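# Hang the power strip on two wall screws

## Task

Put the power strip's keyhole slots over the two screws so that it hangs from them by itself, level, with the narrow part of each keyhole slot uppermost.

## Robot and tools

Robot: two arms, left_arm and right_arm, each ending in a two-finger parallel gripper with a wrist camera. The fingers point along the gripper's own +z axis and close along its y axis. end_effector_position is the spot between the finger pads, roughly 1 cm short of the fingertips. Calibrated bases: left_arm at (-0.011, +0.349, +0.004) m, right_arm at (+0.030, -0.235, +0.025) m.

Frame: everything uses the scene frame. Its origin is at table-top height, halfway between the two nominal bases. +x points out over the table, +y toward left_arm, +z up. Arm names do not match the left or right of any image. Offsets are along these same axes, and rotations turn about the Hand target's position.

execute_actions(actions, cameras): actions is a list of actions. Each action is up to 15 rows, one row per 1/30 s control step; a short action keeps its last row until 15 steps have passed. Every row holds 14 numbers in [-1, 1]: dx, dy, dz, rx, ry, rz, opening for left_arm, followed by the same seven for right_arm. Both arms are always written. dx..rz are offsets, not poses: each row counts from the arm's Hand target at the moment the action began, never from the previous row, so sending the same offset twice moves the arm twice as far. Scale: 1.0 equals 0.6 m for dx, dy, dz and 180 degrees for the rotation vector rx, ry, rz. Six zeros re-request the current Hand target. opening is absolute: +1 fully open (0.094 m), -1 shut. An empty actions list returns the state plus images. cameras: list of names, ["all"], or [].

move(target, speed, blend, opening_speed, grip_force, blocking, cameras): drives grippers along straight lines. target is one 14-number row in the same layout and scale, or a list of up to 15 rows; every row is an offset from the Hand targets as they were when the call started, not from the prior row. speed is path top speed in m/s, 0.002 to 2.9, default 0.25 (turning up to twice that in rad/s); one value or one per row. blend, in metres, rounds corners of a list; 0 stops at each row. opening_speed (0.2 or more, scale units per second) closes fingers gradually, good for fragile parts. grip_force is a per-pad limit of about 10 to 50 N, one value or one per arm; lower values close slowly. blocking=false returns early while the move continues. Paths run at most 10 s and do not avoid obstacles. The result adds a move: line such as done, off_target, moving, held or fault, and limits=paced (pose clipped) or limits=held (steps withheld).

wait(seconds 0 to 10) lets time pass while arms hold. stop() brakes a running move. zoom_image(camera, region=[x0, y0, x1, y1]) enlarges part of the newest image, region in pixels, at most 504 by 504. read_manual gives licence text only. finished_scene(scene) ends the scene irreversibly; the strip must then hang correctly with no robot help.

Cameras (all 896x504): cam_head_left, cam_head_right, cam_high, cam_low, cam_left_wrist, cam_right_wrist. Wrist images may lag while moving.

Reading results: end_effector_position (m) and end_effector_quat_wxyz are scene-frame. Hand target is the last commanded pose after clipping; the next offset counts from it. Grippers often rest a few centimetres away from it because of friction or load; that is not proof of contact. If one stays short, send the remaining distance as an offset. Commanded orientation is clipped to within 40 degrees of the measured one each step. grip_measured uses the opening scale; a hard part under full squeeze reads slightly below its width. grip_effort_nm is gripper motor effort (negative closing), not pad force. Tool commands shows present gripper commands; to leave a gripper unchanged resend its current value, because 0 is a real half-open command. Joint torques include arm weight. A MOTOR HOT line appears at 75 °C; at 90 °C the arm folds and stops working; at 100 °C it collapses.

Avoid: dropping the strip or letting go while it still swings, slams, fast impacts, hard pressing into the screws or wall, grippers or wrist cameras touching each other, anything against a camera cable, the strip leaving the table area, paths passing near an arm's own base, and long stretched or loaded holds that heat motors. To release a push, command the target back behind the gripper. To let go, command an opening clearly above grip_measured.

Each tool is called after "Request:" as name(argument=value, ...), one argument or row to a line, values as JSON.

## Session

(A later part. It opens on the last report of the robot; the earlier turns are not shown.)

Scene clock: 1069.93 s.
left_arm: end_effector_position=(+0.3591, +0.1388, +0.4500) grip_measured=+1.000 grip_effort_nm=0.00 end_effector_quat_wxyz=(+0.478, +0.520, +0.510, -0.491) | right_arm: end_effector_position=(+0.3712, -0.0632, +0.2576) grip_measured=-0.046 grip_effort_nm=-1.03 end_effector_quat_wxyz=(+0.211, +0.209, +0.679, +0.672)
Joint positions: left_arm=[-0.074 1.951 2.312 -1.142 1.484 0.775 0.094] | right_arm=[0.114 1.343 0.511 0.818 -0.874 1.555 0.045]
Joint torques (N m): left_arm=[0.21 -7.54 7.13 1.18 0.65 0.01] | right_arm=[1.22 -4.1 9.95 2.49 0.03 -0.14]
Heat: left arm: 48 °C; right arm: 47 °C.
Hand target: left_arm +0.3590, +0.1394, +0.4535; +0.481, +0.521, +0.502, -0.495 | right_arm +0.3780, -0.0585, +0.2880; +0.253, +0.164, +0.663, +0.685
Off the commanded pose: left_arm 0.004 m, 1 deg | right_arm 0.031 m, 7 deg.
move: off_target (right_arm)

Request:
move(
  target=[0,0,0,0,0,0,1, 0.0034,0.0057,0.0005,0,0,0,-0.4],
  speed=0.012,
)

Scene clock: 1071.30 s.
left_arm: end_effector_position=(+0.3591, +0.1388, +0.4500) grip_measured=+1.000 grip_effort_nm=0.00 end_effector_quat_wxyz=(+0.478, +0.520, +0.510, -0.491) | right_arm: end_effector_position=(+0.3727, -0.0613, +0.2570) grip_measured=-0.046 grip_effort_nm=-1.03 end_effector_quat_wxyz=(+0.210, +0.209, +0.679, +0.672)
Joint positions: left_arm=[-0.074 1.951 2.312 -1.142 1.484 0.775 0.094] | right_arm=[0.12 1.351 0.517 0.818 -0.87 1.555 0.045]
Joint torques (N m): left_arm=[0.2 -7.54 7.13 1.18 0.65 0.01] | right_arm=[1.8 -4.4 10.21 2.48 0.09 -0.13]
Heat: left arm: 48 °C; right arm: 47 °C.
Hand target: left_arm +0.3590, +0.1394, +0.4535; +0.481, +0.521, +0.502, -0.495 | right_arm +0.3801, -0.0552, +0.2882; +0.253, +0.164, +0.663, +0.685
Off the commanded pose: left_arm 0.004 m, 1 deg | right_arm 0.033 m, 7 deg.
move: off_target (right_arm)

Request:
move(
  target=[0,0,0,0,0,0,1, 0.0021,0.0034,0.0003,0,0,0,-0.4],
  speed=0.012,
)

Scene clock: 1072.77 s.
left_arm: end_effector_position=(+0.3591, +0.1388, +0.4500) grip_measured=+1.000 grip_effort_nm=0.00 end_effector_quat_wxyz=(+0.478, +0.520, +0.510, -0.491) | right_arm: end_effector_position=(+0.3726, -0.0612, +0.2570) grip_measured=-0.046 grip_effort_nm=-1.03 end_effector_quat_wxyz=(+0.209, +0.209, +0.679, +0.672)
Joint positions: left_arm=[-0.074 1.951 2.312 -1.142 1.484 0.775 0.094] | right_arm=[0.12 1.351 0.517 0.818 -0.87 1.555 0.045]
Joint torques (N m): left_arm=[0.2 -7.54 7.13 1.18 0.65 0.01] | right_arm=[2.54 -3.9 10.66 2.5 0.21 -0.13]
Heat: left arm: 48 °C; right arm: 47 °C.
Hand target: left_arm +0.3590, +0.1394, +0.4535; +0.481, +0.521, +0.502, -0.495 | right_arm +0.3813, -0.0531, +0.2884; +0.253, +0.164, +0.663, +0.685
Off the commanded pose: left_arm 0.004 m, 1 deg | right_arm 0.034 m, 7 deg.
move: off_target (right_arm)

Request:
move(
  target=[0,0,0,0,0,0,1, -0.0004,-0.0040,-0.0250,0,0,-0.0020,-0.4],
  speed=0.02,
)

Scene clock: 1074.63 s.
left_arm: end_effector_position=(+0.3591, +0.1388, +0.4500) grip_measured=+1.000 grip_effort_nm=0.00 end_effector_quat_wxyz=(+0.478, +0.520, +0.510, -0.491) | right_arm: end_effector_position=(+0.3737, -0.0610, +0.2569) grip_measured=-0.046 grip_effort_nm=-1.03 end_effector_quat_wxyz=(+0.211, +0.199, +0.675, +0.678)
Joint positions: left_arm=[-0.074 1.951 2.312 -1.142 1.484 0.775 0.094] | right_arm=[0.115 1.382 0.513 0.882 -0.888 1.567 0.045]
Joint torques (N m): left_arm=[0.2 -7.54 7.13 1.18 0.66 0.01] | right_arm=[2.39 -3.28 7.77 2.55 0.38 -0.34]
Heat: left arm: 48 °C; right arm: 47 °C.
Hand target: left_arm +0.3590, +0.1394, +0.4535; +0.481, +0.521, +0.502, -0.495 | right_arm +0.3810, -0.0554, +0.2734; +0.255, +0.166, +0.663, +0.684
Off the commanded pose: left_arm 0.004 m, 1 deg | right_arm 0.019 m, 7 deg.
move: off_target (right_arm)

Request:
move(
  target=[0,0,0,0,0,0,1, -0.0005,-0.0090,-0.0145,-0.0015,0.0140,-0.0040,-0.4],
  speed=0.02,
)

Scene clock: 1076.40 s.
left_arm: end_effector_position=(+0.3591, +0.1388, +0.4500) grip_measured=+1.000 grip_effort_nm=0.00 end_effector_quat_wxyz=(+0.478, +0.520, +0.510, -0.491) | right_arm: end_effector_position=(+0.3737, -0.0613, +0.2566) grip_measured=-0.046 grip_effort_nm=-1.03 end_effector_quat_wxyz=(+0.210, +0.200, +0.675, +0.678)
Joint positions: left_arm=[-0.074 1.951 2.312 -1.142 1.484 0.775 0.094] | right_arm=[0.114 1.382 0.512 0.882 -0.888 1.567 0.045]
Joint torques (N m): left_arm=[0.18 -7.53 7.12 1.18 0.65 0.01] | right_arm=[1.1 -3.66 6.84 2.24 0.39 -0.28]
Heat: left arm: 48 °C; right arm: 47 °C.
Hand target: left_arm +0.3590, +0.1394, +0.4535; +0.481, +0.521, +0.502, -0.495 | right_arm +0.3808, -0.0609, +0.2646; +0.245, +0.185, +0.669, +0.677
Off the commanded pose: left_arm 0.004 m, 1 deg | right_arm 0.011 m, 4 deg.
move: off_target (right_arm)

Request:
move(
  target=[0,0,0,0,0,0,1, 0.0005,-0.0030,-0.0200,-0.0015,0.0140,-0.0010,-0.4],
  speed=0.02,
)

Scene clock: 1078.10 s.
left_arm: end_effector_position=(+0.3591, +0.1388, +0.4500) grip_measured=+1.000 grip_effort_nm=0.00 end_effector_quat_wxyz=(+0.478, +0.520, +0.510, -0.491) | right_arm: end_effector_position=(+0.3740, -0.0616, +0.2559) grip_measured=-0.046 grip_effort_nm=-1.03 end_effector_quat_wxyz=(+0.210, +0.200, +0.676, +0.678)
Joint positions: left_arm=[-0.074 1.951 2.312 -1.142 1.484 0.775 0.094] | right_arm=[0.113 1.384 0.512 0.882 -0.889 1.567 0.045]
Joint torques (N m): left_arm=[0.21 -7.54 7.13 1.18 0.65 0.01] | right_arm=[0.54 -2.91 5.82 1.98 0.35 -0.31]
Heat: left arm: 48 °C; right arm: 46 °C.
Hand target: left_arm +0.3590, +0.1394, +0.4535; +0.481, +0.521, +0.502, -0.495 | right_arm +0.3811, -0.0628, +0.2527; +0.232, +0.200, +0.675, +0.671
Off the commanded pose: left_arm 0.004 m, 1 deg | right_arm 0.008 m, 3 deg.
move: off_target (right_arm)

Request:
move(
  target=[0,0,0,0,0,0,1, 0.0005,-0.0010,-0.0180,-0.0015,0.0110,0,-0.4],
  speed=0.02,
)

Scene clock: 1079.43 s.
left_arm: end_effector_position=(+0.3591, +0.1388, +0.4500) grip_measured=+1.000 grip_effort_nm=0.00 end_effector_quat_wxyz=(+0.478, +0.520, +0.510, -0.491) | right_arm: end_effector_position=(+0.3741, -0.0616, +0.2555) grip_measured=-0.046 grip_effort_nm=-1.03 end_effector_quat_wxyz=(+0.209, +0.199, +0.675, +0.679)
Joint positions: left_arm=[-0.074 1.951 2.312 -1.142 1.484 0.775 0.094] | right_arm=[0.111 1.39 0.512 0.892 -0.895 1.569 0.045]
Joint torques (N m): left_arm=[0.2 -7.54 7.13 1.18 0.65 0] | right_arm=[0.73 -2.36 5.2 1.81 0.35 -0.33]
Heat: left arm: 48 °C; right arm: 46 °C.
Hand target: left_arm +0.3590, +0.1394, +0.4535; +0.481, +0.521, +0.502, -0.495 | right_arm +0.3814, -0.0633, +0.2419; +0.221, +0.211, +0.681, +0.666
Off the commanded pose: left_arm 0.004 m, 1 deg | right_arm 0.016 m, 3 deg.
move: off_target (right_arm)

Request:
move(
  target=[0,0,0,0,0,0,1, -0.0150,0.0090,0.0180,0.0010,-0.0050,0.0190,-0.4],
  speed=0.02,
)

Scene clock: 1082.77 s.
left_arm: end_effector_position=(+0.3591, +0.1388, +0.4500) grip_measured=+1.000 grip_effort_nm=0.00 end_effector_quat_wxyz=(+0.478, +0.520, +0.510, -0.491) | right_arm: end_effector_position=(+0.3734, -0.0613, +0.2547) grip_measured=-0.046 grip_effort_nm=-1.03 end_effector_quat_wxyz=(+0.205, +0.200, +0.676, +0.679)
Joint positions: left_arm=[-0.074 1.951 2.312 -1.142 1.484 0.775 0.094] | right_arm=[0.111 1.39 0.511 0.889 -0.899 1.573 0.045]
Joint torques (N m): left_arm=[0.18 -7.53 7.13 1.18 0.65 0.01] | right_arm=[0.23 -4.14 6.53 1.6 -0.13 -0.28]
Heat: left arm: 48 °C; right arm: 46 °C.
Hand target: left_arm +0.3590, +0.1394, +0.4535; +0.481, +0.521, +0.502, -0.495 | right_arm +0.3724, -0.0579, +0.2527; +0.205, +0.186, +0.684, +0.675
Off the commanded pose: left_arm 0.004 m, 1 deg | right_arm 0.004 m, 2 deg.
move: done

Request:
move(
  target=[0,0,0,0,0,0,1, -0.0055,0.0033,-0.0100,0.0000,0.0000,0.0070,-0.4],
  speed=0.02,
)

Scene clock: 1084.23 s.
left_arm: end_effector_position=(+0.3591, +0.1388, +0.4500) grip_measured=+1.000 grip_effort_nm=0.00 end_effector_quat_wxyz=(+0.478, +0.520, +0.510, -0.491) | right_arm: end_effector_position=(+0.3732, -0.0612, +0.2545) grip_measured=-0.046 grip_effort_nm=-1.03 end_effector_quat_wxyz=(+0.204, +0.198, +0.676, +0.680)
Joint positions: left_arm=[-0.074 1.951 2.312 -1.142 1.484 0.775 0.094] | right_arm=[0.109 1.396 0.511 0.899 -0.907 1.576 0.045]
Joint torques (N m): left_arm=[0.2 -7.54 7.13 1.18 0.66 0.01] | right_arm=[0.62 -3.06 5.39 1.84 -0.29 -0.36]
Heat: left arm: 48 °C; right arm: 46 °C.
Hand target: left_arm +0.3590, +0.1394, +0.4535; +0.481, +0.521, +0.502, -0.495 | right_arm +0.3691, -0.0559, +0.2468; +0.198, +0.178, +0.686, +0.677
Off the commanded pose: left_arm 0.004 m, 1 deg | right_arm 0.010 m, 3 deg.
move: off_target (right_arm)

Request:
move(
  target=[0,0,0,0,0,0,1, 0.0,0.0,-0.0150,0.0000,0.0000,0.0,-0.4],
  speed=0.02,
)

Scene clock: 1086.13 s.
left_arm: end_effector_position=(+0.3591, +0.1388, +0.4500) grip_measured=+1.000 grip_effort_nm=0.00 end_effector_quat_wxyz=(+0.478, +0.520, +0.510, -0.491) | right_arm: end_effector_position=(+0.3732, -0.0616, +0.2537) grip_measured=-0.046 grip_effort_nm=-1.03 end_effector_quat_wxyz=(+0.204, +0.194, +0.670, +0.687)
Joint positions: left_arm=[-0.074 1.951 2.312 -1.142 1.484 0.775 0.094] | right_arm=[0.105 1.421 0.499 0.967 -0.915 1.599 0.045]
Joint torques (N m): left_arm=[0.21 -7.54 7.13 1.18 0.65 0.01] | right_arm=[0.87 -2.58 4.7 1.7 -0.23 -0.58]
Heat: left arm: 48 °C; right arm: 45 °C.
Hand target: left_arm +0.3590, +0.1394, +0.4535; +0.481, +0.521, +0.502, -0.495 | right_arm +0.3691, -0.0560, +0.2376; +0.198, +0.179, +0.686, +0.677
Off the commanded pose: left_arm 0.004 m, 1 deg | right_arm 0.017 m, 3 deg.
move: off_target (right_arm)

Request:
move(
  target=[
    [0,0,0,0,0,0,1, 0.0129,-0.0077,0,0,0,-0.0159,-0.4],
    [0,0,0,0,0,0,1, -0.0129,0.0077,0,0,0,0.0159,-0.4],
    [0,0,0,0,0,0,1, 0.0,0.0,0,0,0,0,-0.4],
  ],
  speed=0.03,
)

Scene clock: 1092.23 s.
left_arm: end_effector_position=(+0.3591, +0.1388, +0.4500) grip_measured=+1.000 grip_effort_nm=0.00 end_effector_quat_wxyz=(+0.478, +0.520, +0.510, -0.491) | right_arm: end_effector_position=(+0.3730, -0.0617, +0.2538) grip_measured=-0.046 grip_effort_nm=-1.03 end_effector_quat_wxyz=(+0.203, +0.191, +0.669, +0.689)
Joint positions: left_arm=[-0.074 1.951 2.312 -1.142 1.484 0.775 0.094] | right_arm=[0.102 1.429 0.498 0.984 -0.924 1.606 0.045]
Joint torques (N m): left_arm=[0.2 -7.54 7.13 1.18 0.65 0.01] | right_arm=[1.2 -3.21 4.56 1.56 -0.16 -0.63]
Heat: left arm: 48 °C; right arm: 45 °C.
Hand target: left_arm +0.3590, +0.1394, +0.4535; +0.481, +0.521, +0.502, -0.495 | right_arm +0.3692, -0.0560, +0.2378; +0.198, +0.179, +0.686, +0.677
Off the commanded pose: left_arm 0.004 m, 1 deg | right_arm 0.018 m, 3 deg.
move: off_target (right_arm)

Request:
move(
  target=[0,0,0,0,0,0,1, 0.0155,-0.0093,0.0100,0,0,-0.0191,-0.4],
  speed=0.03,
)

Scene clock: 1094.97 s.
left_arm: end_effector_position=(+0.3591, +0.1388, +0.4500) grip_measured=+1.000 grip_effort_nm=0.00 end_effector_quat_wxyz=(+0.478, +0.520, +0.510, -0.491) | right_arm: end_effector_position=(+0.3736, -0.0621, +0.2537) grip_measured=-0.046 grip_effort_nm=-1.03 end_effector_quat_wxyz=(+0.204, +0.193, +0.668, +0.689)
Joint positions: left_arm=[-0.074 1.951 2.312 -1.142 1.484 0.775 0.094] | right_arm=[0.102 1.429 0.498 0.984 -0.92 1.606 0.045]
Joint torques (N m): left_arm=[0.18 -7.54 7.13 1.18 0.65 0.01] | right_arm=[1.11 -4.74 5.63 1.23 0.32 -0.62]
Heat: left arm: 48 °C; right arm: 45 °C.
Hand target: left_arm +0.3590, +0.1394, +0.4535; +0.481, +0.521, +0.502, -0.495 | right_arm +0.3785, -0.0616, +0.2438; +0.218, +0.199, +0.680, +0.671
Off the commanded pose: left_arm 0.004 m, 1 deg | right_arm 0.011 m, 3 deg.
move: off_target (right_arm)

Request:
move(
  target=[0,0,0,0,0,0,1, 0.0103,-0.0062,0.0,0,0,-0.0127,-0.4],
  speed=0.03,
)

Scene clock: 1096.60 s.
left_arm: end_effector_position=(+0.3591, +0.1388, +0.4500) grip_measured=+1.000 grip_effort_nm=0.00 end_effector_quat_wxyz=(+0.478, +0.520, +0.510, -0.491) | right_arm: end_effector_position=(+0.3739, -0.0622, +0.2537) grip_measured=-0.046 grip_effort_nm=-1.03 end_effector_quat_wxyz=(+0.205, +0.194, +0.669, +0.688)
Joint positions: left_arm=[-0.074 1.951 2.312 -1.142 1.484 0.775 0.094] | right_arm=[0.103 1.426 0.498 0.978 -0.915 1.604 0.045]
Joint torques (N m): left_arm=[0.2 -7.54 7.13 1.18 0.65 0.01] | right_arm=[1.14 -4.36 5.86 1.26 0.7 -0.64]
Heat: left arm: 48 °C; right arm: 44 °C.
Hand target: left_arm +0.3590, +0.1394, +0.4535; +0.481, +0.521, +0.502, -0.495 | right_arm +0.3846, -0.0652, +0.2437; +0.232, +0.213, +0.676, +0.666
Off the commanded pose: left_arm 0.004 m, 1 deg | right_arm 0.015 m, 5 deg.
move: off_target (right_arm)

Request:
move(
  target=[0,0,0,0,0,0,1, -0.0093,0.0112,0.0745,0.0036,-0.0343,0.0132,-0.4],
  speed=0.04,
)

Scene clock: 1100.63 s.
left_arm: end_effector_position=(+0.3591, +0.1388, +0.4500) grip_measured=+1.000 grip_effort_nm=0.00 end_effector_quat_wxyz=(+0.478, +0.520, +0.510, -0.491) | right_arm: end_effector_position=(+0.3736, -0.0615, +0.2554) grip_measured=-0.046 grip_effort_nm=-1.03 end_effector_quat_wxyz=(+0.206, +0.201, +0.677, +0.677)
Joint positions: left_arm=[-0.074 1.951 2.312 -1.142 1.484 0.775 0.094] | right_arm=[0.111 1.382 0.515 0.872 -0.895 1.568 0.045]
Joint torques (N m): left_arm=[0.18 -7.53 7.13 1.18 0.65 0.01] | right_arm=[1.43 -7.21 10.04 2.05 0.21 -0.28]
Heat: left arm: 48 °C; right arm: 45 °C.
Hand target: left_arm +0.3590, +0.1394, +0.4535; +0.481, +0.521, +0.502, -0.495 | right_arm +0.3790, -0.0585, +0.2884; +0.253, +0.163, +0.663, +0.685
Off the commanded pose: left_arm 0.004 m, 1 deg | right_arm 0.034 m, 7 deg.
move: off_target (right_arm)

Request:
move(
  target=[0,0,0,0,0,0,1, -0.0012,-0.0001,0.0170,0.0020,-0.0190,0,-0.4],
  speed=0.03,
)

Scene clock: 1102.70 s.
left_arm: end_effector_position=(+0.3591, +0.1388, +0.4500) grip_measured=+1.000 grip_effort_nm=0.00 end_effector_quat_wxyz=(+0.478, +0.520, +0.510, -0.491) | right_arm: end_effector_position=(+0.3737, -0.0617, +0.2575) grip_measured=-0.046 grip_effort_nm=-1.03 end_effector_quat_wxyz=(+0.211, +0.198, +0.676, +0.678)
Joint positions: left_arm=[-0.074 1.951 2.312 -1.142 1.484 0.775 0.094] | right_arm=[0.112 1.38 0.515 0.879 -0.892 1.564 0.045]
Joint torques (N m): left_arm=[0.18 -7.54 7.13 1.18 0.65 0.01] | right_arm=[1.33 -7.17 9.76 2.63 0.21 -0.2]
Heat: left arm: 48 °C; right arm: 45 °C.
Hand target: left_arm +0.3590, +0.1394, +0.4535; +0.481, +0.521, +0.502, -0.495 | right_arm +0.3783, -0.0586, +0.2985; +0.272, +0.144, +0.653, +0.692
Off the commanded pose: left_arm 0.004 m, 1 deg | right_arm 0.041 m, 10 deg.
move: off_target (right_arm)

Request:
move(
  target=[0,0,0,0,0,0,1, -0.0283,0.0175,-0.0030,-0.0060,0,0.0335,-0.4],
  speed=0.03,
)

Scene clock: 1105.27 s.
left_arm: end_effector_position=(+0.3591, +0.1388, +0.4500) grip_measured=+1.000 grip_effort_nm=0.00 end_effector_quat_wxyz=(+0.478, +0.520, +0.510, -0.491) | right_arm: end_effector_position=(+0.3707, -0.0600, +0.2585) grip_measured=-0.046 grip_effort_nm=-1.03 end_effector_quat_wxyz=(+0.211, +0.186, +0.678, +0.679)
Joint positions: left_arm=[-0.074 1.951 2.312 -1.142 1.484 0.775 0.094] | right_arm=[0.112 1.377 0.515 0.879 -0.91 1.551 0.045]
Joint torques (N m): left_arm=[0.2 -7.54 7.13 1.18 0.65 0.02] | right_arm=[1.52 -6.91 9.87 2.46 -0.62 -0.24]
Heat: left arm: 48 °C; right arm: 46 °C.
Hand target: left_arm +0.3590, +0.1394, +0.4535; +0.481, +0.521, +0.502, -0.495 | right_arm +0.3613, -0.0481, +0.2967; +0.236, +0.107, +0.667, +0.699
Off the commanded pose: left_arm 0.004 m, 1 deg | right_arm 0.041 m, 10 deg.
move: off_target (right_arm)

Request:
move(
  target=[0,0,0,0,0,0,1, 0.0425,-0.0262,0.0045,0.0080,0.0000,-0.0510,-0.4],
  speed=0.03,
)

Scene clock: 1108.80 s.
left_arm: end_effector_position=(+0.3591, +0.1388, +0.4500) grip_measured=+1.000 grip_effort_nm=0.00 end_effector_quat_wxyz=(+0.478, +0.520, +0.510, -0.491) | right_arm: end_effector_position=(+0.3732, -0.0612, +0.2585) grip_measured=-0.046 grip_effort_nm=-1.03 end_effector_quat_wxyz=(+0.217, +0.191, +0.677, +0.677)
Joint positions: left_arm=[-0.074 1.951 2.312 -1.142 1.484 0.775 0.094] | right_arm=[0.114 1.377 0.515 0.879 -0.891 1.548 0.045]
Joint torques (N m): left_arm=[0.18 -7.53 7.12 1.18 0.65 0.01] | right_arm=[1.02 -7.19 9.8 2.6 0.73 -0.07]
Heat: left arm: 48 °C; right arm: 46 °C.
Hand target: left_arm +0.3590, +0.1394, +0.4535; +0.481, +0.521, +0.502, -0.495 | right_arm +0.3868, -0.0638, +0.2994; +0.290, +0.163, +0.647, +0.686
Off the commanded pose: left_arm 0.004 m, 1 deg | right_arm 0.043 m, 10 deg.
move: off_target (right_arm)

Request:
move(
  target=[0,0,0,0,0,0,1, -0.0322,0.0199,-0.0034,-0.0060,0,0.0385,-0.4],
  speed=0.03,
)

Scene clock: 1111.70 s.
left_arm: end_effector_position=(+0.3591, +0.1388, +0.4500) grip_measured=+1.000 grip_effort_nm=0.00 end_effector_quat_wxyz=(+0.478, +0.520, +0.510, -0.491) | right_arm: end_effector_position=(+0.3715, -0.0602, +0.2599) grip_measured=-0.046 grip_effort_nm=-1.03 end_effector_quat_wxyz=(+0.216, +0.187, +0.677, +0.678)
Joint positions: left_arm=[-0.074 1.951 2.312 -1.142 1.484 0.775 0.094] | right_arm=[0.115 1.373 0.515 0.879 -0.898 1.548 0.045]
Joint torques (N m): left_arm=[0.2 -7.54 7.13 1.18 0.65 0.01] | right_arm=[1.1 -6.6 9.81 2.48 -0.35 -0.11]
Heat: left arm: 48 °C; right arm: 47 °C.
Hand target: left_arm +0.3590, +0.1394, +0.4535; +0.481, +0.521, +0.502, -0.495 | right_arm +0.3675, -0.0519, +0.2974; +0.250, +0.121, +0.662, +0.696
Off the commanded pose: left_arm 0.004 m, 1 deg | right_arm 0.039 m, 9 deg.
move: off_target (right_arm)

Request:
move(
  target=[0,0,0,0,0,0,1, 0.0175,-0.0062,-0.0292,0.0023,0.0355,-0.0135,-0.4],
  speed=0.03,
)

Scene clock: 1115.50 s.
left_arm: end_effector_position=(+0.3591, +0.1388, +0.4500) grip_measured=+1.000 grip_effort_nm=0.00 end_effector_quat_wxyz=(+0.478, +0.520, +0.510, -0.491) | right_arm: end_effector_position=(+0.3717, -0.0602, +0.2578) grip_measured=-0.046 grip_effort_nm=-1.03 end_effector_quat_wxyz=(+0.210, +0.194, +0.678, +0.677)
Joint positions: left_arm=[-0.074 1.951 2.312 -1.142 1.484 0.775 0.094] | right_arm=[0.115 1.373 0.516 0.864 -0.898 1.554 0.045]
Joint torques (N m): left_arm=[0.2 -7.54 7.13 1.18 0.65 0] | right_arm=[1.11 -4.98 10.28 1.89 0.02 0.07]
Heat: left arm: 48 °C; right arm: 47 °C.
Hand target: left_arm +0.3590, +0.1394, +0.4535; +0.481, +0.521, +0.502, -0.495 | right_arm +0.3780, -0.0555, +0.2800; +0.227, +0.174, +0.670, +0.685
Off the commanded pose: left_arm 0.004 m, 1 deg | right_arm 0.023 m, 3 deg.
move: off_target (right_arm)

Request:
move(
  target=[0,0,0,0,0,0,1, 0.0017,-0.0008,-0.0028,0.0034,0.0092,-0.0010,-0.4],
  speed=0.03,
)

Scene clock: 1117.20 s.
left_arm: end_effector_position=(+0.3591, +0.1388, +0.4500) grip_measured=+1.000 grip_effort_nm=0.00 end_effector_quat_wxyz=(+0.478, +0.520, +0.510, -0.491) | right_arm: end_effector_position=(+0.3718, -0.0603, +0.2569) grip_measured=-0.046 grip_effort_nm=-1.03 end_effector_quat_wxyz=(+0.204, +0.199, +0.678, +0.678)
Joint positions: left_arm=[-0.074 1.951 2.312 -1.142 1.484 0.775 0.094] | right_arm=[0.114 1.373 0.516 0.859 -0.898 1.566 0.045]
Joint torques (N m): left_arm=[0.2 -7.54 7.12 1.18 0.65 0.01] | right_arm=[1.26 -5.09 10.54 1.85 0.05 0.1]
Heat: left arm: 48 °C; right arm: 47 °C.
Hand target: left_arm +0.3590, +0.1394, +0.4535; +0.481, +0.521, +0.502, -0.495 | right_arm +0.3790, -0.0561, +0.2783; +0.217, +0.186, +0.669, +0.686
Off the commanded pose: left_arm 0.004 m, 1 deg | right_arm 0.023 m, 3 deg.
move: off_target (right_arm)

Request:
move(
  target=[0,0,0,0,0,0,1, 0.0026,-0.0015,0.0003,0.0004,0.0000,-0.0031,-0.4],
  speed=0.02,
)

Scene clock: 1118.53 s.
left_arm: end_effector_position=(+0.3591, +0.1388, +0.4500) grip_measured=+1.000 grip_effort_nm=0.00 end_effector_quat_wxyz=(+0.478, +0.520, +0.510, -0.491) | right_arm: end_effector_position=(+0.3719, -0.0604, +0.2567) grip_measured=-0.046 grip_effort_nm=-1.03 end_effector_quat_wxyz=(+0.203, +0.201, +0.678, +0.678)
Joint positions: left_arm=[-0.074 1.951 2.312 -1.142 1.484 0.775 0.094] | right_arm=[0.114 1.373 0.516 0.858 -0.897 1.569 0.045]
Joint torques (N m): left_arm=[0.18 -7.54 7.13 1.18 0.65 0.01] | right_arm=[1.29 -4.98 10.52 1.86 0.17 0.18]
Heat: left arm: 48 °C; right arm: 47 °C.
Hand target: left_arm +0.3590, +0.1394, +0.4535; +0.481, +0.521, +0.502, -0.495 | right_arm +0.3806, -0.0569, +0.2785; +0.220, +0.190, +0.668, +0.685
Off the commanded pose: left_arm 0.004 m, 1 deg | right_arm 0.024 m, 3 deg.
move: off_target (right_arm)

Request:
move(
  target=[0,0,0,0,0,0,1, -0.0130,-0.0014,-0.0078,0.0009,-0.0079,0,-0.4],
  speed=0.02,
)

Scene clock: 1120.37 s.
left_arm: end_effector_position=(+0.3591, +0.1388, +0.4500) grip_measured=+1.000 grip_effort_nm=0.00 end_effector_quat_wxyz=(+0.478, +0.520, +0.510, -0.491) | right_arm: end_effector_position=(+0.3719, -0.0604, +0.2571) grip_measured=-0.046 grip_effort_nm=-1.03 end_effector_quat_wxyz=(+0.204, +0.200, +0.677, +0.678)
Joint positions: left_arm=[-0.074 1.951 2.312 -1.142 1.484 0.775 0.094] | right_arm=[0.114 1.373 0.516 0.86 -0.897 1.569 0.045]
Joint torques (N m): left_arm=[0.2 -7.54 7.12 1.18 0.65 0.01] | right_arm=[1.42 -5.48 6.5 2.48 0.17 0.13]
Heat: left arm: 48 °C; right arm: 47 °C.
Hand target: left_arm +0.3590, +0.1394, +0.4535; +0.481, +0.521, +0.502, -0.495 | right_arm +0.3728, -0.0577, +0.2738; +0.228, +0.181, +0.664, +0.689
Off the commanded pose: left_arm 0.004 m, 1 deg | right_arm 0.017 m, 4 deg.
move: off_target (right_arm)

Request:
move(
  target=[0,0,0,0,0,0,1, 0.0,0.0,-0.0133,0,0,0,-0.4],
  speed=0.02,
)

Scene clock: 1121.77 s.
left_arm: end_effector_position=(+0.3591, +0.1388, +0.4500) grip_measured=+1.000 grip_effort_nm=0.00 end_effector_quat_wxyz=(+0.478, +0.520, +0.510, -0.491) | right_arm: end_effector_position=(+0.3721, -0.0606, +0.2538) grip_measured=-0.046 grip_effort_nm=-1.03 end_effector_quat_wxyz=(+0.201, +0.206, +0.674, +0.681)
Joint positions: left_arm=[-0.074 1.951 2.312 -1.142 1.484 0.775 0.094] | right_arm=[0.115 1.386 0.503 0.895 -0.891 1.59 0.045]
Joint torques (N m): left_arm=[0.2 -7.53 7.13 1.18 0.65 0.01] | right_arm=[1.17 -4.37 5.82 2.52 0.13 -0.09]
Heat: left arm: 48 °C; right arm: 47 °C.
Hand target: left_arm +0.3590, +0.1394, +0.4535; +0.481, +0.521, +0.502, -0.495 | right_arm +0.3727, -0.0578, +0.2657; +0.228, +0.181, +0.664, +0.689
Off the commanded pose: left_arm 0.004 m, 1 deg | right_arm 0.012 m, 4 deg.
move: off_target (right_arm)

Request:
move(
  target=[0,0,0,0,0,0,1, 0.0,0.0,-0.0120,-0.0035,-0.0053,0,-0.4],
  speed=0.02,
)

Scene clock: 1123.70 s.
left_arm: end_effector_position=(+0.3591, +0.1388, +0.4500) grip_measured=+1.000 grip_effort_nm=0.00 end_effector_quat_wxyz=(+0.478, +0.520, +0.510, -0.491) | right_arm: end_effector_position=(+0.3722, -0.0606, +0.2471) grip_measured=-0.046 grip_effort_nm=-1.03 end_effector_quat_wxyz=(+0.203, +0.205, +0.674, +0.680)
Joint positions: left_arm=[-0.074 1.951 2.312 -1.142 1.484 0.775 0.094] | right_arm=[0.115 1.41 0.487 0.936 -0.891 1.585 0.045]
Joint torques (N m): left_arm=[0.2 -7.53 7.13 1.18 0.65 0.01] | right_arm=[1.16 -4.6 5.7 2.43 0.11 -0.26]
Heat: left arm: 48 °C; right arm: 47 °C.
Hand target: left_arm +0.3590, +0.1394, +0.4535; +0.481, +0.521, +0.502, -0.495 | right_arm +0.3728, -0.0578, +0.2586; +0.235, +0.174, +0.666, +0.686
Off the commanded pose: left_arm 0.004 m, 1 deg | right_arm 0.012 m, 5 deg.
move: off_target (right_arm)

Request:
move(
  target=[0,0,0,0,0,0,1, 0.0,0.0,-0.0100,-0.0010,-0.0015,0,-0.4],
  speed=0.02,
)

Scene clock: 1125.07 s.
left_arm: end_effector_position=(+0.3591, +0.1388, +0.4500) grip_measured=+1.000 grip_effort_nm=0.00 end_effector_quat_wxyz=(+0.478, +0.520, +0.510, -0.491) | right_arm: end_effector_position=(+0.3722, -0.0606, +0.2427) grip_measured=-0.046 grip_effort_nm=-1.03 end_effector_quat_wxyz=(+0.207, +0.200, +0.674, +0.680)
Joint positions: left_arm=[-0.074 1.951 2.312 -1.142 1.484 0.775 0.094] | right_arm=[0.115 1.431 0.475 0.976 -0.891 1.579 0.045]
Joint torques (N m): left_arm=[0.2 -7.53 7.13 1.18 0.65 0.01] | right_arm=[1.07 -4.29 5.3 2.47 0.15 -0.25]
Heat: left arm: 48 °C; right arm: 47 °C.
Hand target: left_arm +0.3590, +0.1394, +0.4535; +0.481, +0.521, +0.502, -0.495 | right_arm +0.3727, -0.0578, +0.2525; +0.237, +0.172, +0.666, +0.686
Off the commanded pose: left_arm 0.004 m, 1 deg | right_arm 0.010 m, 5 deg.
move: off_target (right_arm)

Request:
move(
  target=[0,0,0,0,0,0,1, 0.0,0.0,-0.0083,0.0015,0.0025,0,-0.4],
  speed=0.02,
)

Scene clock: 1126.37 s.
left_arm: end_effector_position=(+0.3591, +0.1388, +0.4500) grip_measured=+1.000 grip_effort_nm=0.00 end_effector_quat_wxyz=(+0.478, +0.520, +0.510, -0.491) | right_arm: end_effector_position=(+0.3721, -0.0607, +0.2423) grip_measured=-0.046 grip_effort_nm=-1.03 end_effector_quat_wxyz=(+0.208, +0.199, +0.669, +0.685)
Joint positions: left_arm=[-0.074 1.951 2.312 -1.142 1.484 0.775 0.094] | right_arm=[0.115 1.446 0.465 1.02 -0.891 1.595 0.045]
Joint torques (N m): left_arm=[0.2 -7.54 7.13 1.18 0.65 0.01] | right_arm=[1.18 -4.01 5.42 2.3 0.11 -0.31]
Heat: left arm: 48 °C; right arm: 46 °C.
Hand target: left_arm +0.3590, +0.1394, +0.4535; +0.481, +0.521, +0.502, -0.495 | right_arm +0.3728, -0.0578, +0.2476; +0.234, +0.176, +0.666, +0.687
Off the commanded pose: left_arm 0.004 m, 1 deg | right_arm 0.006 m, 4 deg.
move: off_target (right_arm)

Request:
execute_actions(
  actions=[],
  cameras=["cam_high", "cam_head_left", "cam_right_wrist"],
)

Request:
zoom_image(
  camera="cam_high",
  region=[320, 120, 520, 240],
)

Request:
zoom_image(
  camera="cam_head_left",
  region=[340, 200, 480, 360],
)

Scene clock: 1127.03 s.
left_arm: end_effector_position=(+0.3591, +0.1388, +0.4500) grip_measured=+1.000 grip_effort_nm=0.00 end_effector_quat_wxyz=(+0.478, +0.520, +0.510, -0.491) | right_arm: end_effector_position=(+0.3721, -0.0607, +0.2424) grip_measured=-0.046 grip_effort_nm=-1.03 end_effector_quat_wxyz=(+0.208, +0.199, +0.669, +0.685)
Joint positions: left_arm=[-0.074 1.951 2.312 -1.142 1.484 0.775 0.094] | right_arm=[0.115 1.446 0.465 1.02 -0.891 1.595 0.045]
Joint velocities: within noise
Joint torques (N m): left_arm=[0.2 -7.53 7.13 1.18 0.65 0.01] | right_arm=[1.16 -4.04 5.24 2.34 0.14 -0.33]
Motor temperatures (°C): left_arm=[26 35 48 34 28 27 26] | right_arm=[28 28 46 44 26 25 27]
Heat: left arm: 48 °C; right arm: 46 °C.
Hand target: left_arm +0.3590, +0.1394, +0.4535; +0.481, +0.521, +0.502, -0.495 | right_arm +0.3728, -0.0578, +0.2477; +0.234, +0.176, +0.666, +0.687
Tool commands: left_gripper/opening=+1.0 right_gripper/opening=-0.4
Off the commanded pose: left_arm 0.004 m, 1 deg | right_arm 0.006 m, 4 deg.
camera_calibration:
cam_right_wrist: T_world_to_cam=[[0.0458889, 0.0281843, -0.998549, 0.231612], [-0.986423, 0.159064, -0.040842, 0.422733], [0.157682, 0.986866, 0.0351009, 0.0826935], [0, 0, 0, 1]] pos_world=[0.393326, -0.155377, 0.245638]
Images, in order (width x height): cam_head_left 896x504, cam_high 896x504, cam_right_wrist 896x504.

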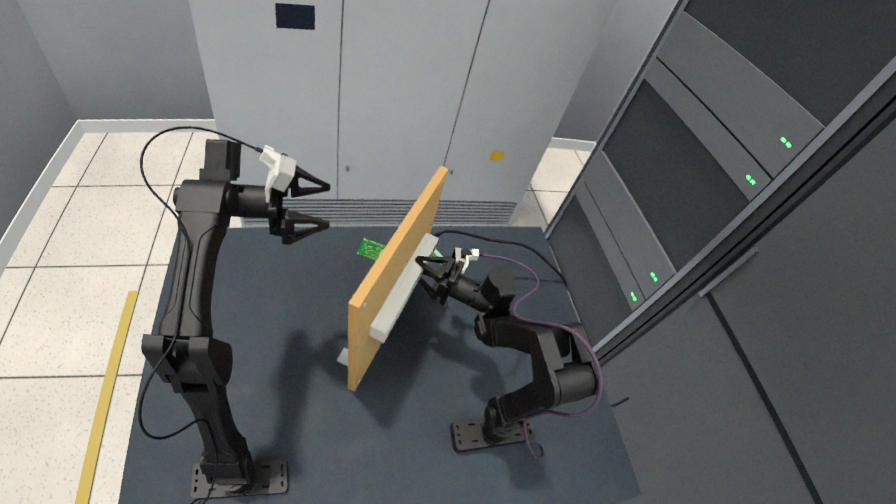

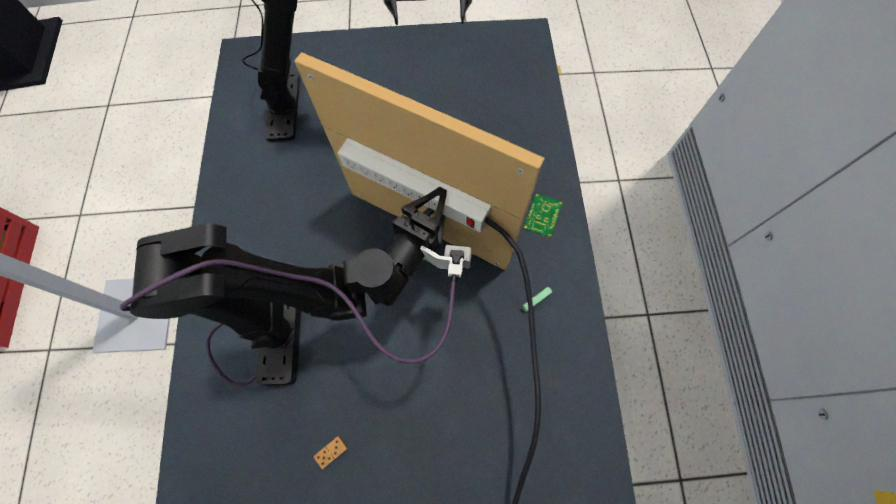

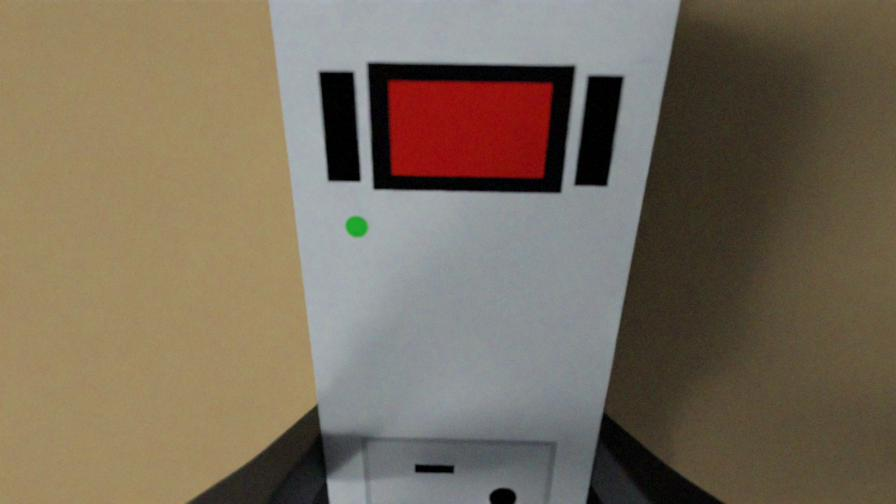

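Scaled by 2.520 from the camera's 896x504 image, which has a finer 1280x720 frame.

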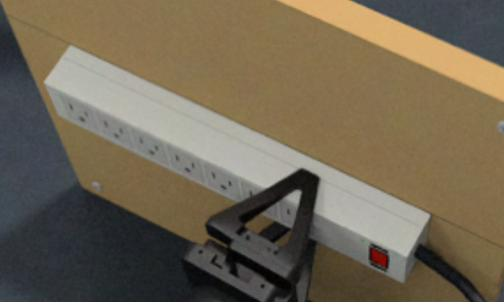

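Scaled by 3.150 from the camera's 896x504 image, which has a finer 1280x720 frame.

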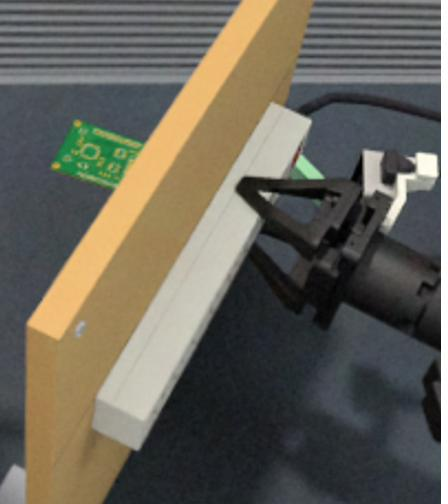

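Request:
move(
  target=[0,0,0,0,0,0,1, -0.0053,0.0002,0.0095,0.0058,0.0088,0.0070,-0.4],
  speed=0.02,
)

Scene clock: 1129.97 s.
left_arm: end_effector_position=(+0.3591, +0.1388, +0.4500) grip_measured=+1.000 grip_effort_nm=0.00 end_effector_quat_wxyz=(+0.478, +0.520, +0.510, -0.491) | right_arm: end_effector_position=(+0.3719, -0.0607, +0.2424) grip_measured=-0.046 grip_effort_nm=-1.03 end_effector_quat_wxyz=(+0.207, +0.200, +0.669, +0.685)
Joint positions: left_arm=[-0.074 1.951 2.312 -1.142 1.484 0.775 0.094] | right_arm=[0.115 1.446 0.465 1.02 -0.892 1.599 0.045]
Joint torques (N m): left_arm=[0.2 -7.54 7.12 1.18 0.65 0.01] | right_arm=[0.72 -5.5 6.13 2.14 -0.12 0.03]
Heat: left arm: 48 °C; right arm: 46 °C.
Hand target: left_arm +0.3590, +0.1394, +0.4535; +0.481, +0.521, +0.502, -0.495 | right_arm +0.3697, -0.0577, +0.2534; +0.216, +0.180, +0.664, +0.693
Off the commanded pose: left_arm 0.004 m, 1 deg | right_arm 0.012 m, 3 deg.
move: off_target (right_arm)

Request:
move(
  target=[0,0,0,0,0,0,1, 0,0,0,0,0,0,0.15],
  speed=0.02,
  opening_speed=0.25,
  cameras=["cam_high", "cam_right_wrist"],
)

Scene clock: 1133.30 s.
left_arm: end_effector_position=(+0.3591, +0.1388, +0.4500) grip_measured=+1.000 grip_effort_nm=0.00 end_effector_quat_wxyz=(+0.478, +0.520, +0.510, -0.491) | right_arm: end_effector_position=(+0.3713, -0.0603, +0.2438) grip_measured=+0.148 grip_effort_nm=0.09 end_effector_quat_wxyz=(+0.206, +0.198, +0.668, +0.687)
Joint positions: left_arm=[-0.074 1.951 2.312 -1.142 1.484 0.775 0.094] | right_arm=[0.115 1.446 0.465 1.028 -0.896 1.604 0.054]
Joint torques (N m): left_arm=[0.2 -7.54 7.12 1.18 0.65 0.01] | right_arm=[0.43 -5.49 6.09 2 -0.09 -0.02]
Heat: left arm: 48 °C; right arm: 46 °C.
Hand target: left_arm +0.3590, +0.1394, +0.4535; +0.481, +0.521, +0.502, -0.495 | right_arm +0.3697, -0.0577, +0.2534; +0.215, +0.180, +0.664, +0.693
Off the commanded pose: left_arm 0.004 m, 1 deg | right_arm 0.010 m, 2 deg.
move: done
camera_calibration:
cam_right_wrist: T_world_to_cam=[[0.045483, 0.0344134, -0.998372, 0.233498], [-0.987198, 0.154494, -0.0396486, 0.421694], [0.152878, 0.987394, 0.0409997, 0.0827633], [0, 0, 0, 1]] pos_world=[0.393023, -0.154905, 0.246444]
Images, in order (width x height): cam_high 896x504, cam_right_wrist 896x504.

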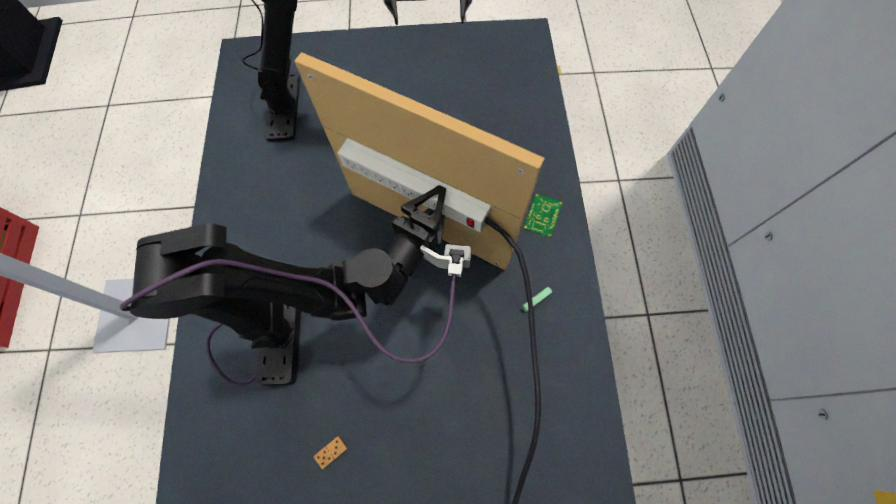

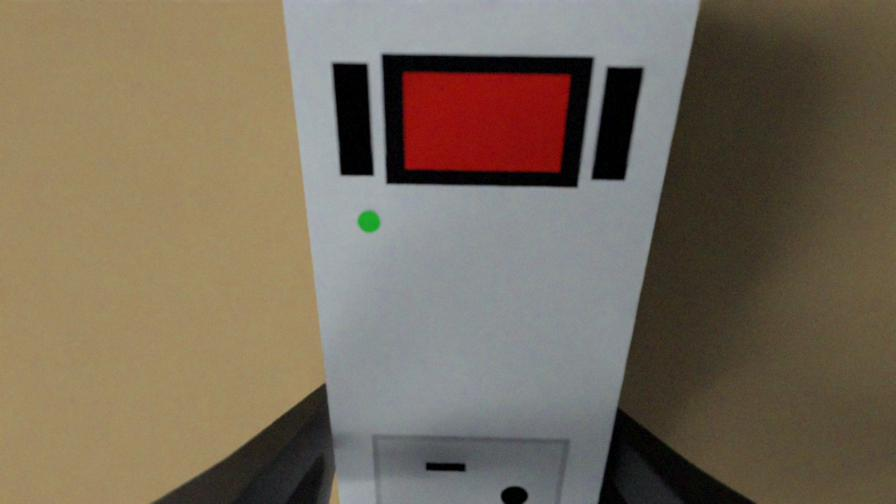

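Request:
move(
  target=[0,0,0,0,0,0,1, 0,0,0,0,0,0,1.0],
  speed=0.02,
  opening_speed=0.8,
)

Scene clock: 1135.50 s.
left_arm: end_effector_position=(+0.3591, +0.1388, +0.4500) grip_measured=+1.000 grip_effort_nm=0.00 end_effector_quat_wxyz=(+0.478, +0.520, +0.510, -0.491) | right_arm: end_effector_position=(+0.3713, -0.0603, +0.2439) grip_measured=+0.998 grip_effort_nm=0.09 end_effector_quat_wxyz=(+0.206, +0.198, +0.668, +0.687)
Joint positions: left_arm=[-0.074 1.951 2.312 -1.142 1.484 0.775 0.094] | right_arm=[0.115 1.446 0.465 1.029 -0.896 1.605 0.094]
Joint torques (N m): left_arm=[0.18 -7.53 7.13 1.18 0.65 0.01] | right_arm=[0.62 -5.48 6.09 2 -0.08 0]
Heat: left arm: 48 °C; right arm: 45 °C.
Hand target: left_arm +0.3590, +0.1394, +0.4535; +0.481, +0.521, +0.502, -0.495 | right_arm +0.3696, -0.0577, +0.2534; +0.215, +0.180, +0.664, +0.693
Off the commanded pose: left_arm 0.004 m, 1 deg | right_arm 0.010 m, 2 deg.
move: done

Request:
move(
  target=[0,0,0,0,0,0,1, -0.0861,-0.1427,0.0083,0,0,0,1.0],
  speed=0.06,
  cameras=["cam_high", "cam_head_left", "cam_head_right", "cam_right_wrist"],
)

Scene clock: 1138.60 s.
left_arm: end_effector_position=(+0.3591, +0.1388, +0.4500) grip_measured=+1.000 grip_effort_nm=0.00 end_effector_quat_wxyz=(+0.478, +0.520, +0.510, -0.491) | right_arm: end_effector_position=(+0.3217, -0.1431, +0.2558) grip_measured=+0.998 grip_effort_nm=0.09 end_effector_quat_wxyz=(+0.205, +0.191, +0.664, +0.693)
Joint positions: left_arm=[-0.074 1.951 2.312 -1.142 1.484 0.775 0.094] | right_arm=[-0.282 1.258 0.335 1.096 -1.302 1.729 0.094]
Joint torques (N m): left_arm=[0.18 -7.54 7.13 1.18 0.65 0.01] | right_arm=[-0.44 -4.12 4.6 1.73 0.02 0.01]
Heat: left arm: 48 °C; right arm: 45 °C.
Hand target: left_arm +0.3590, +0.1394, +0.4535; +0.481, +0.521, +0.502, -0.495 | right_arm +0.3179, -0.1432, +0.2583; +0.215, +0.180, +0.664, +0.693
Off the commanded pose: left_arm 0.004 m, 1 deg | right_arm 0.005 m, 2 deg.
move: done
camera_calibration:
cam_right_wrist: T_world_to_cam=[[0.0582316, 0.0456697, -0.997258, 0.2478], [-0.988352, 0.143331, -0.0511477, 0.387681], [0.140602, 0.98862, 0.0534842, 0.172542], [0, 0, 0, 1]] pos_world=[0.344476, -0.237462, 0.257722]
Images, in order (width x height): cam_head_left 896x504, cam_head_right 896x504, cam_high 896x504, cam_right_wrist 896x504.

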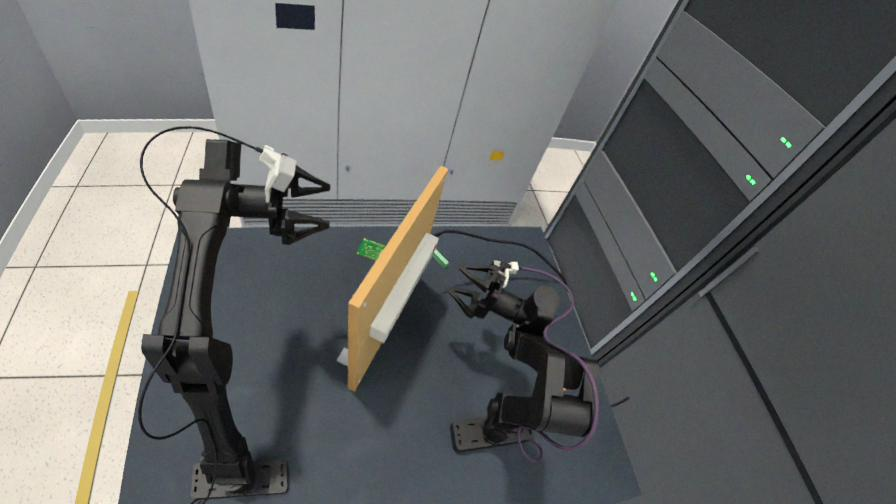

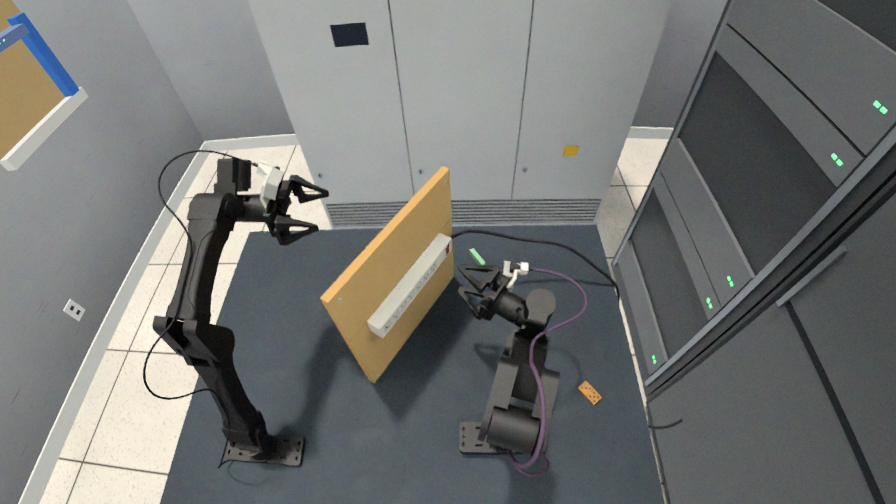

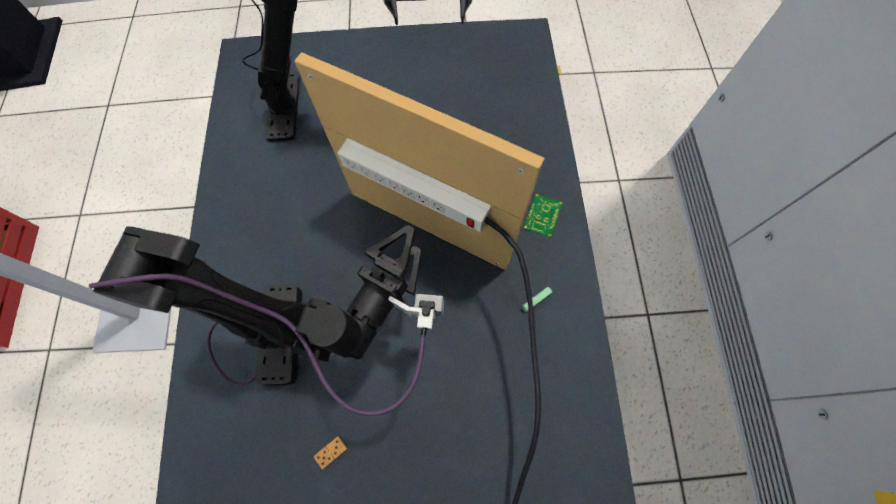

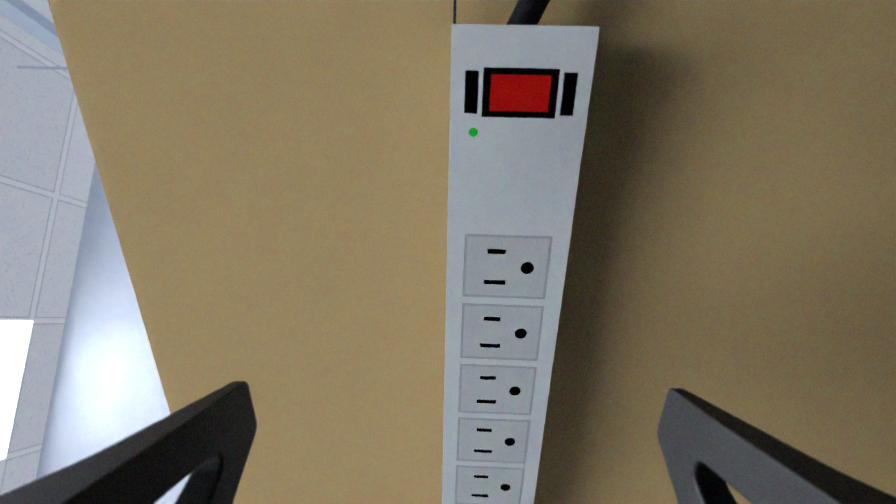

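Request:
zoom_image(
  camera="cam_high",
  region=[320, 120, 520, 240],
)

Request:
zoom_image(
  camera="cam_head_right",
  region=[340, 210, 480, 360],
)

Request:
zoom_image(
  camera="cam_head_left",
  region=[340, 200, 480, 360],
)

Scaled by 2.520 from the camera's 896x504 image, which has a finer 1280x720 frame.

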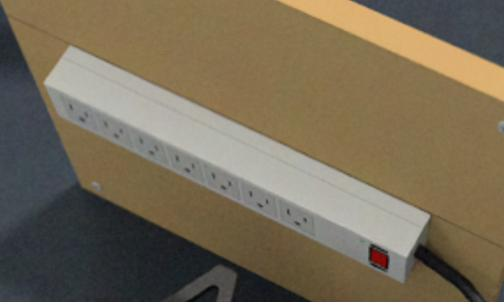

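Scaled by 3.360 from the camera's 896x504 image, which has a finer 1280x720 frame.

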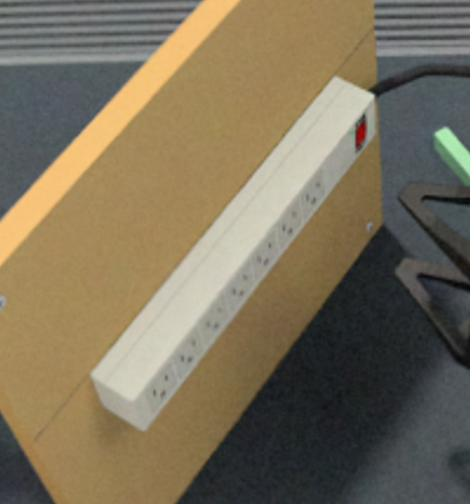

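Scaled by 3.150 from the camera's 896x504 image, which has a finer 1280x720 frame.

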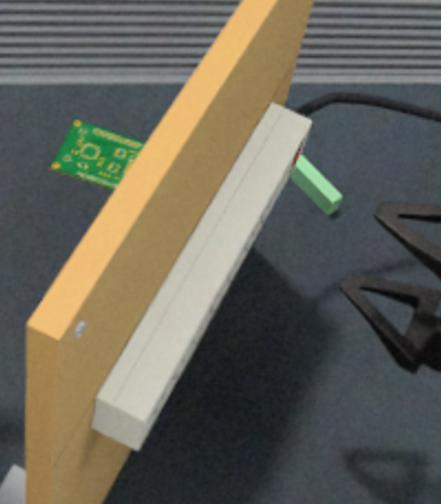

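Request:
finished_scene(
  scene=1,
)

The scene is finished: the task was done.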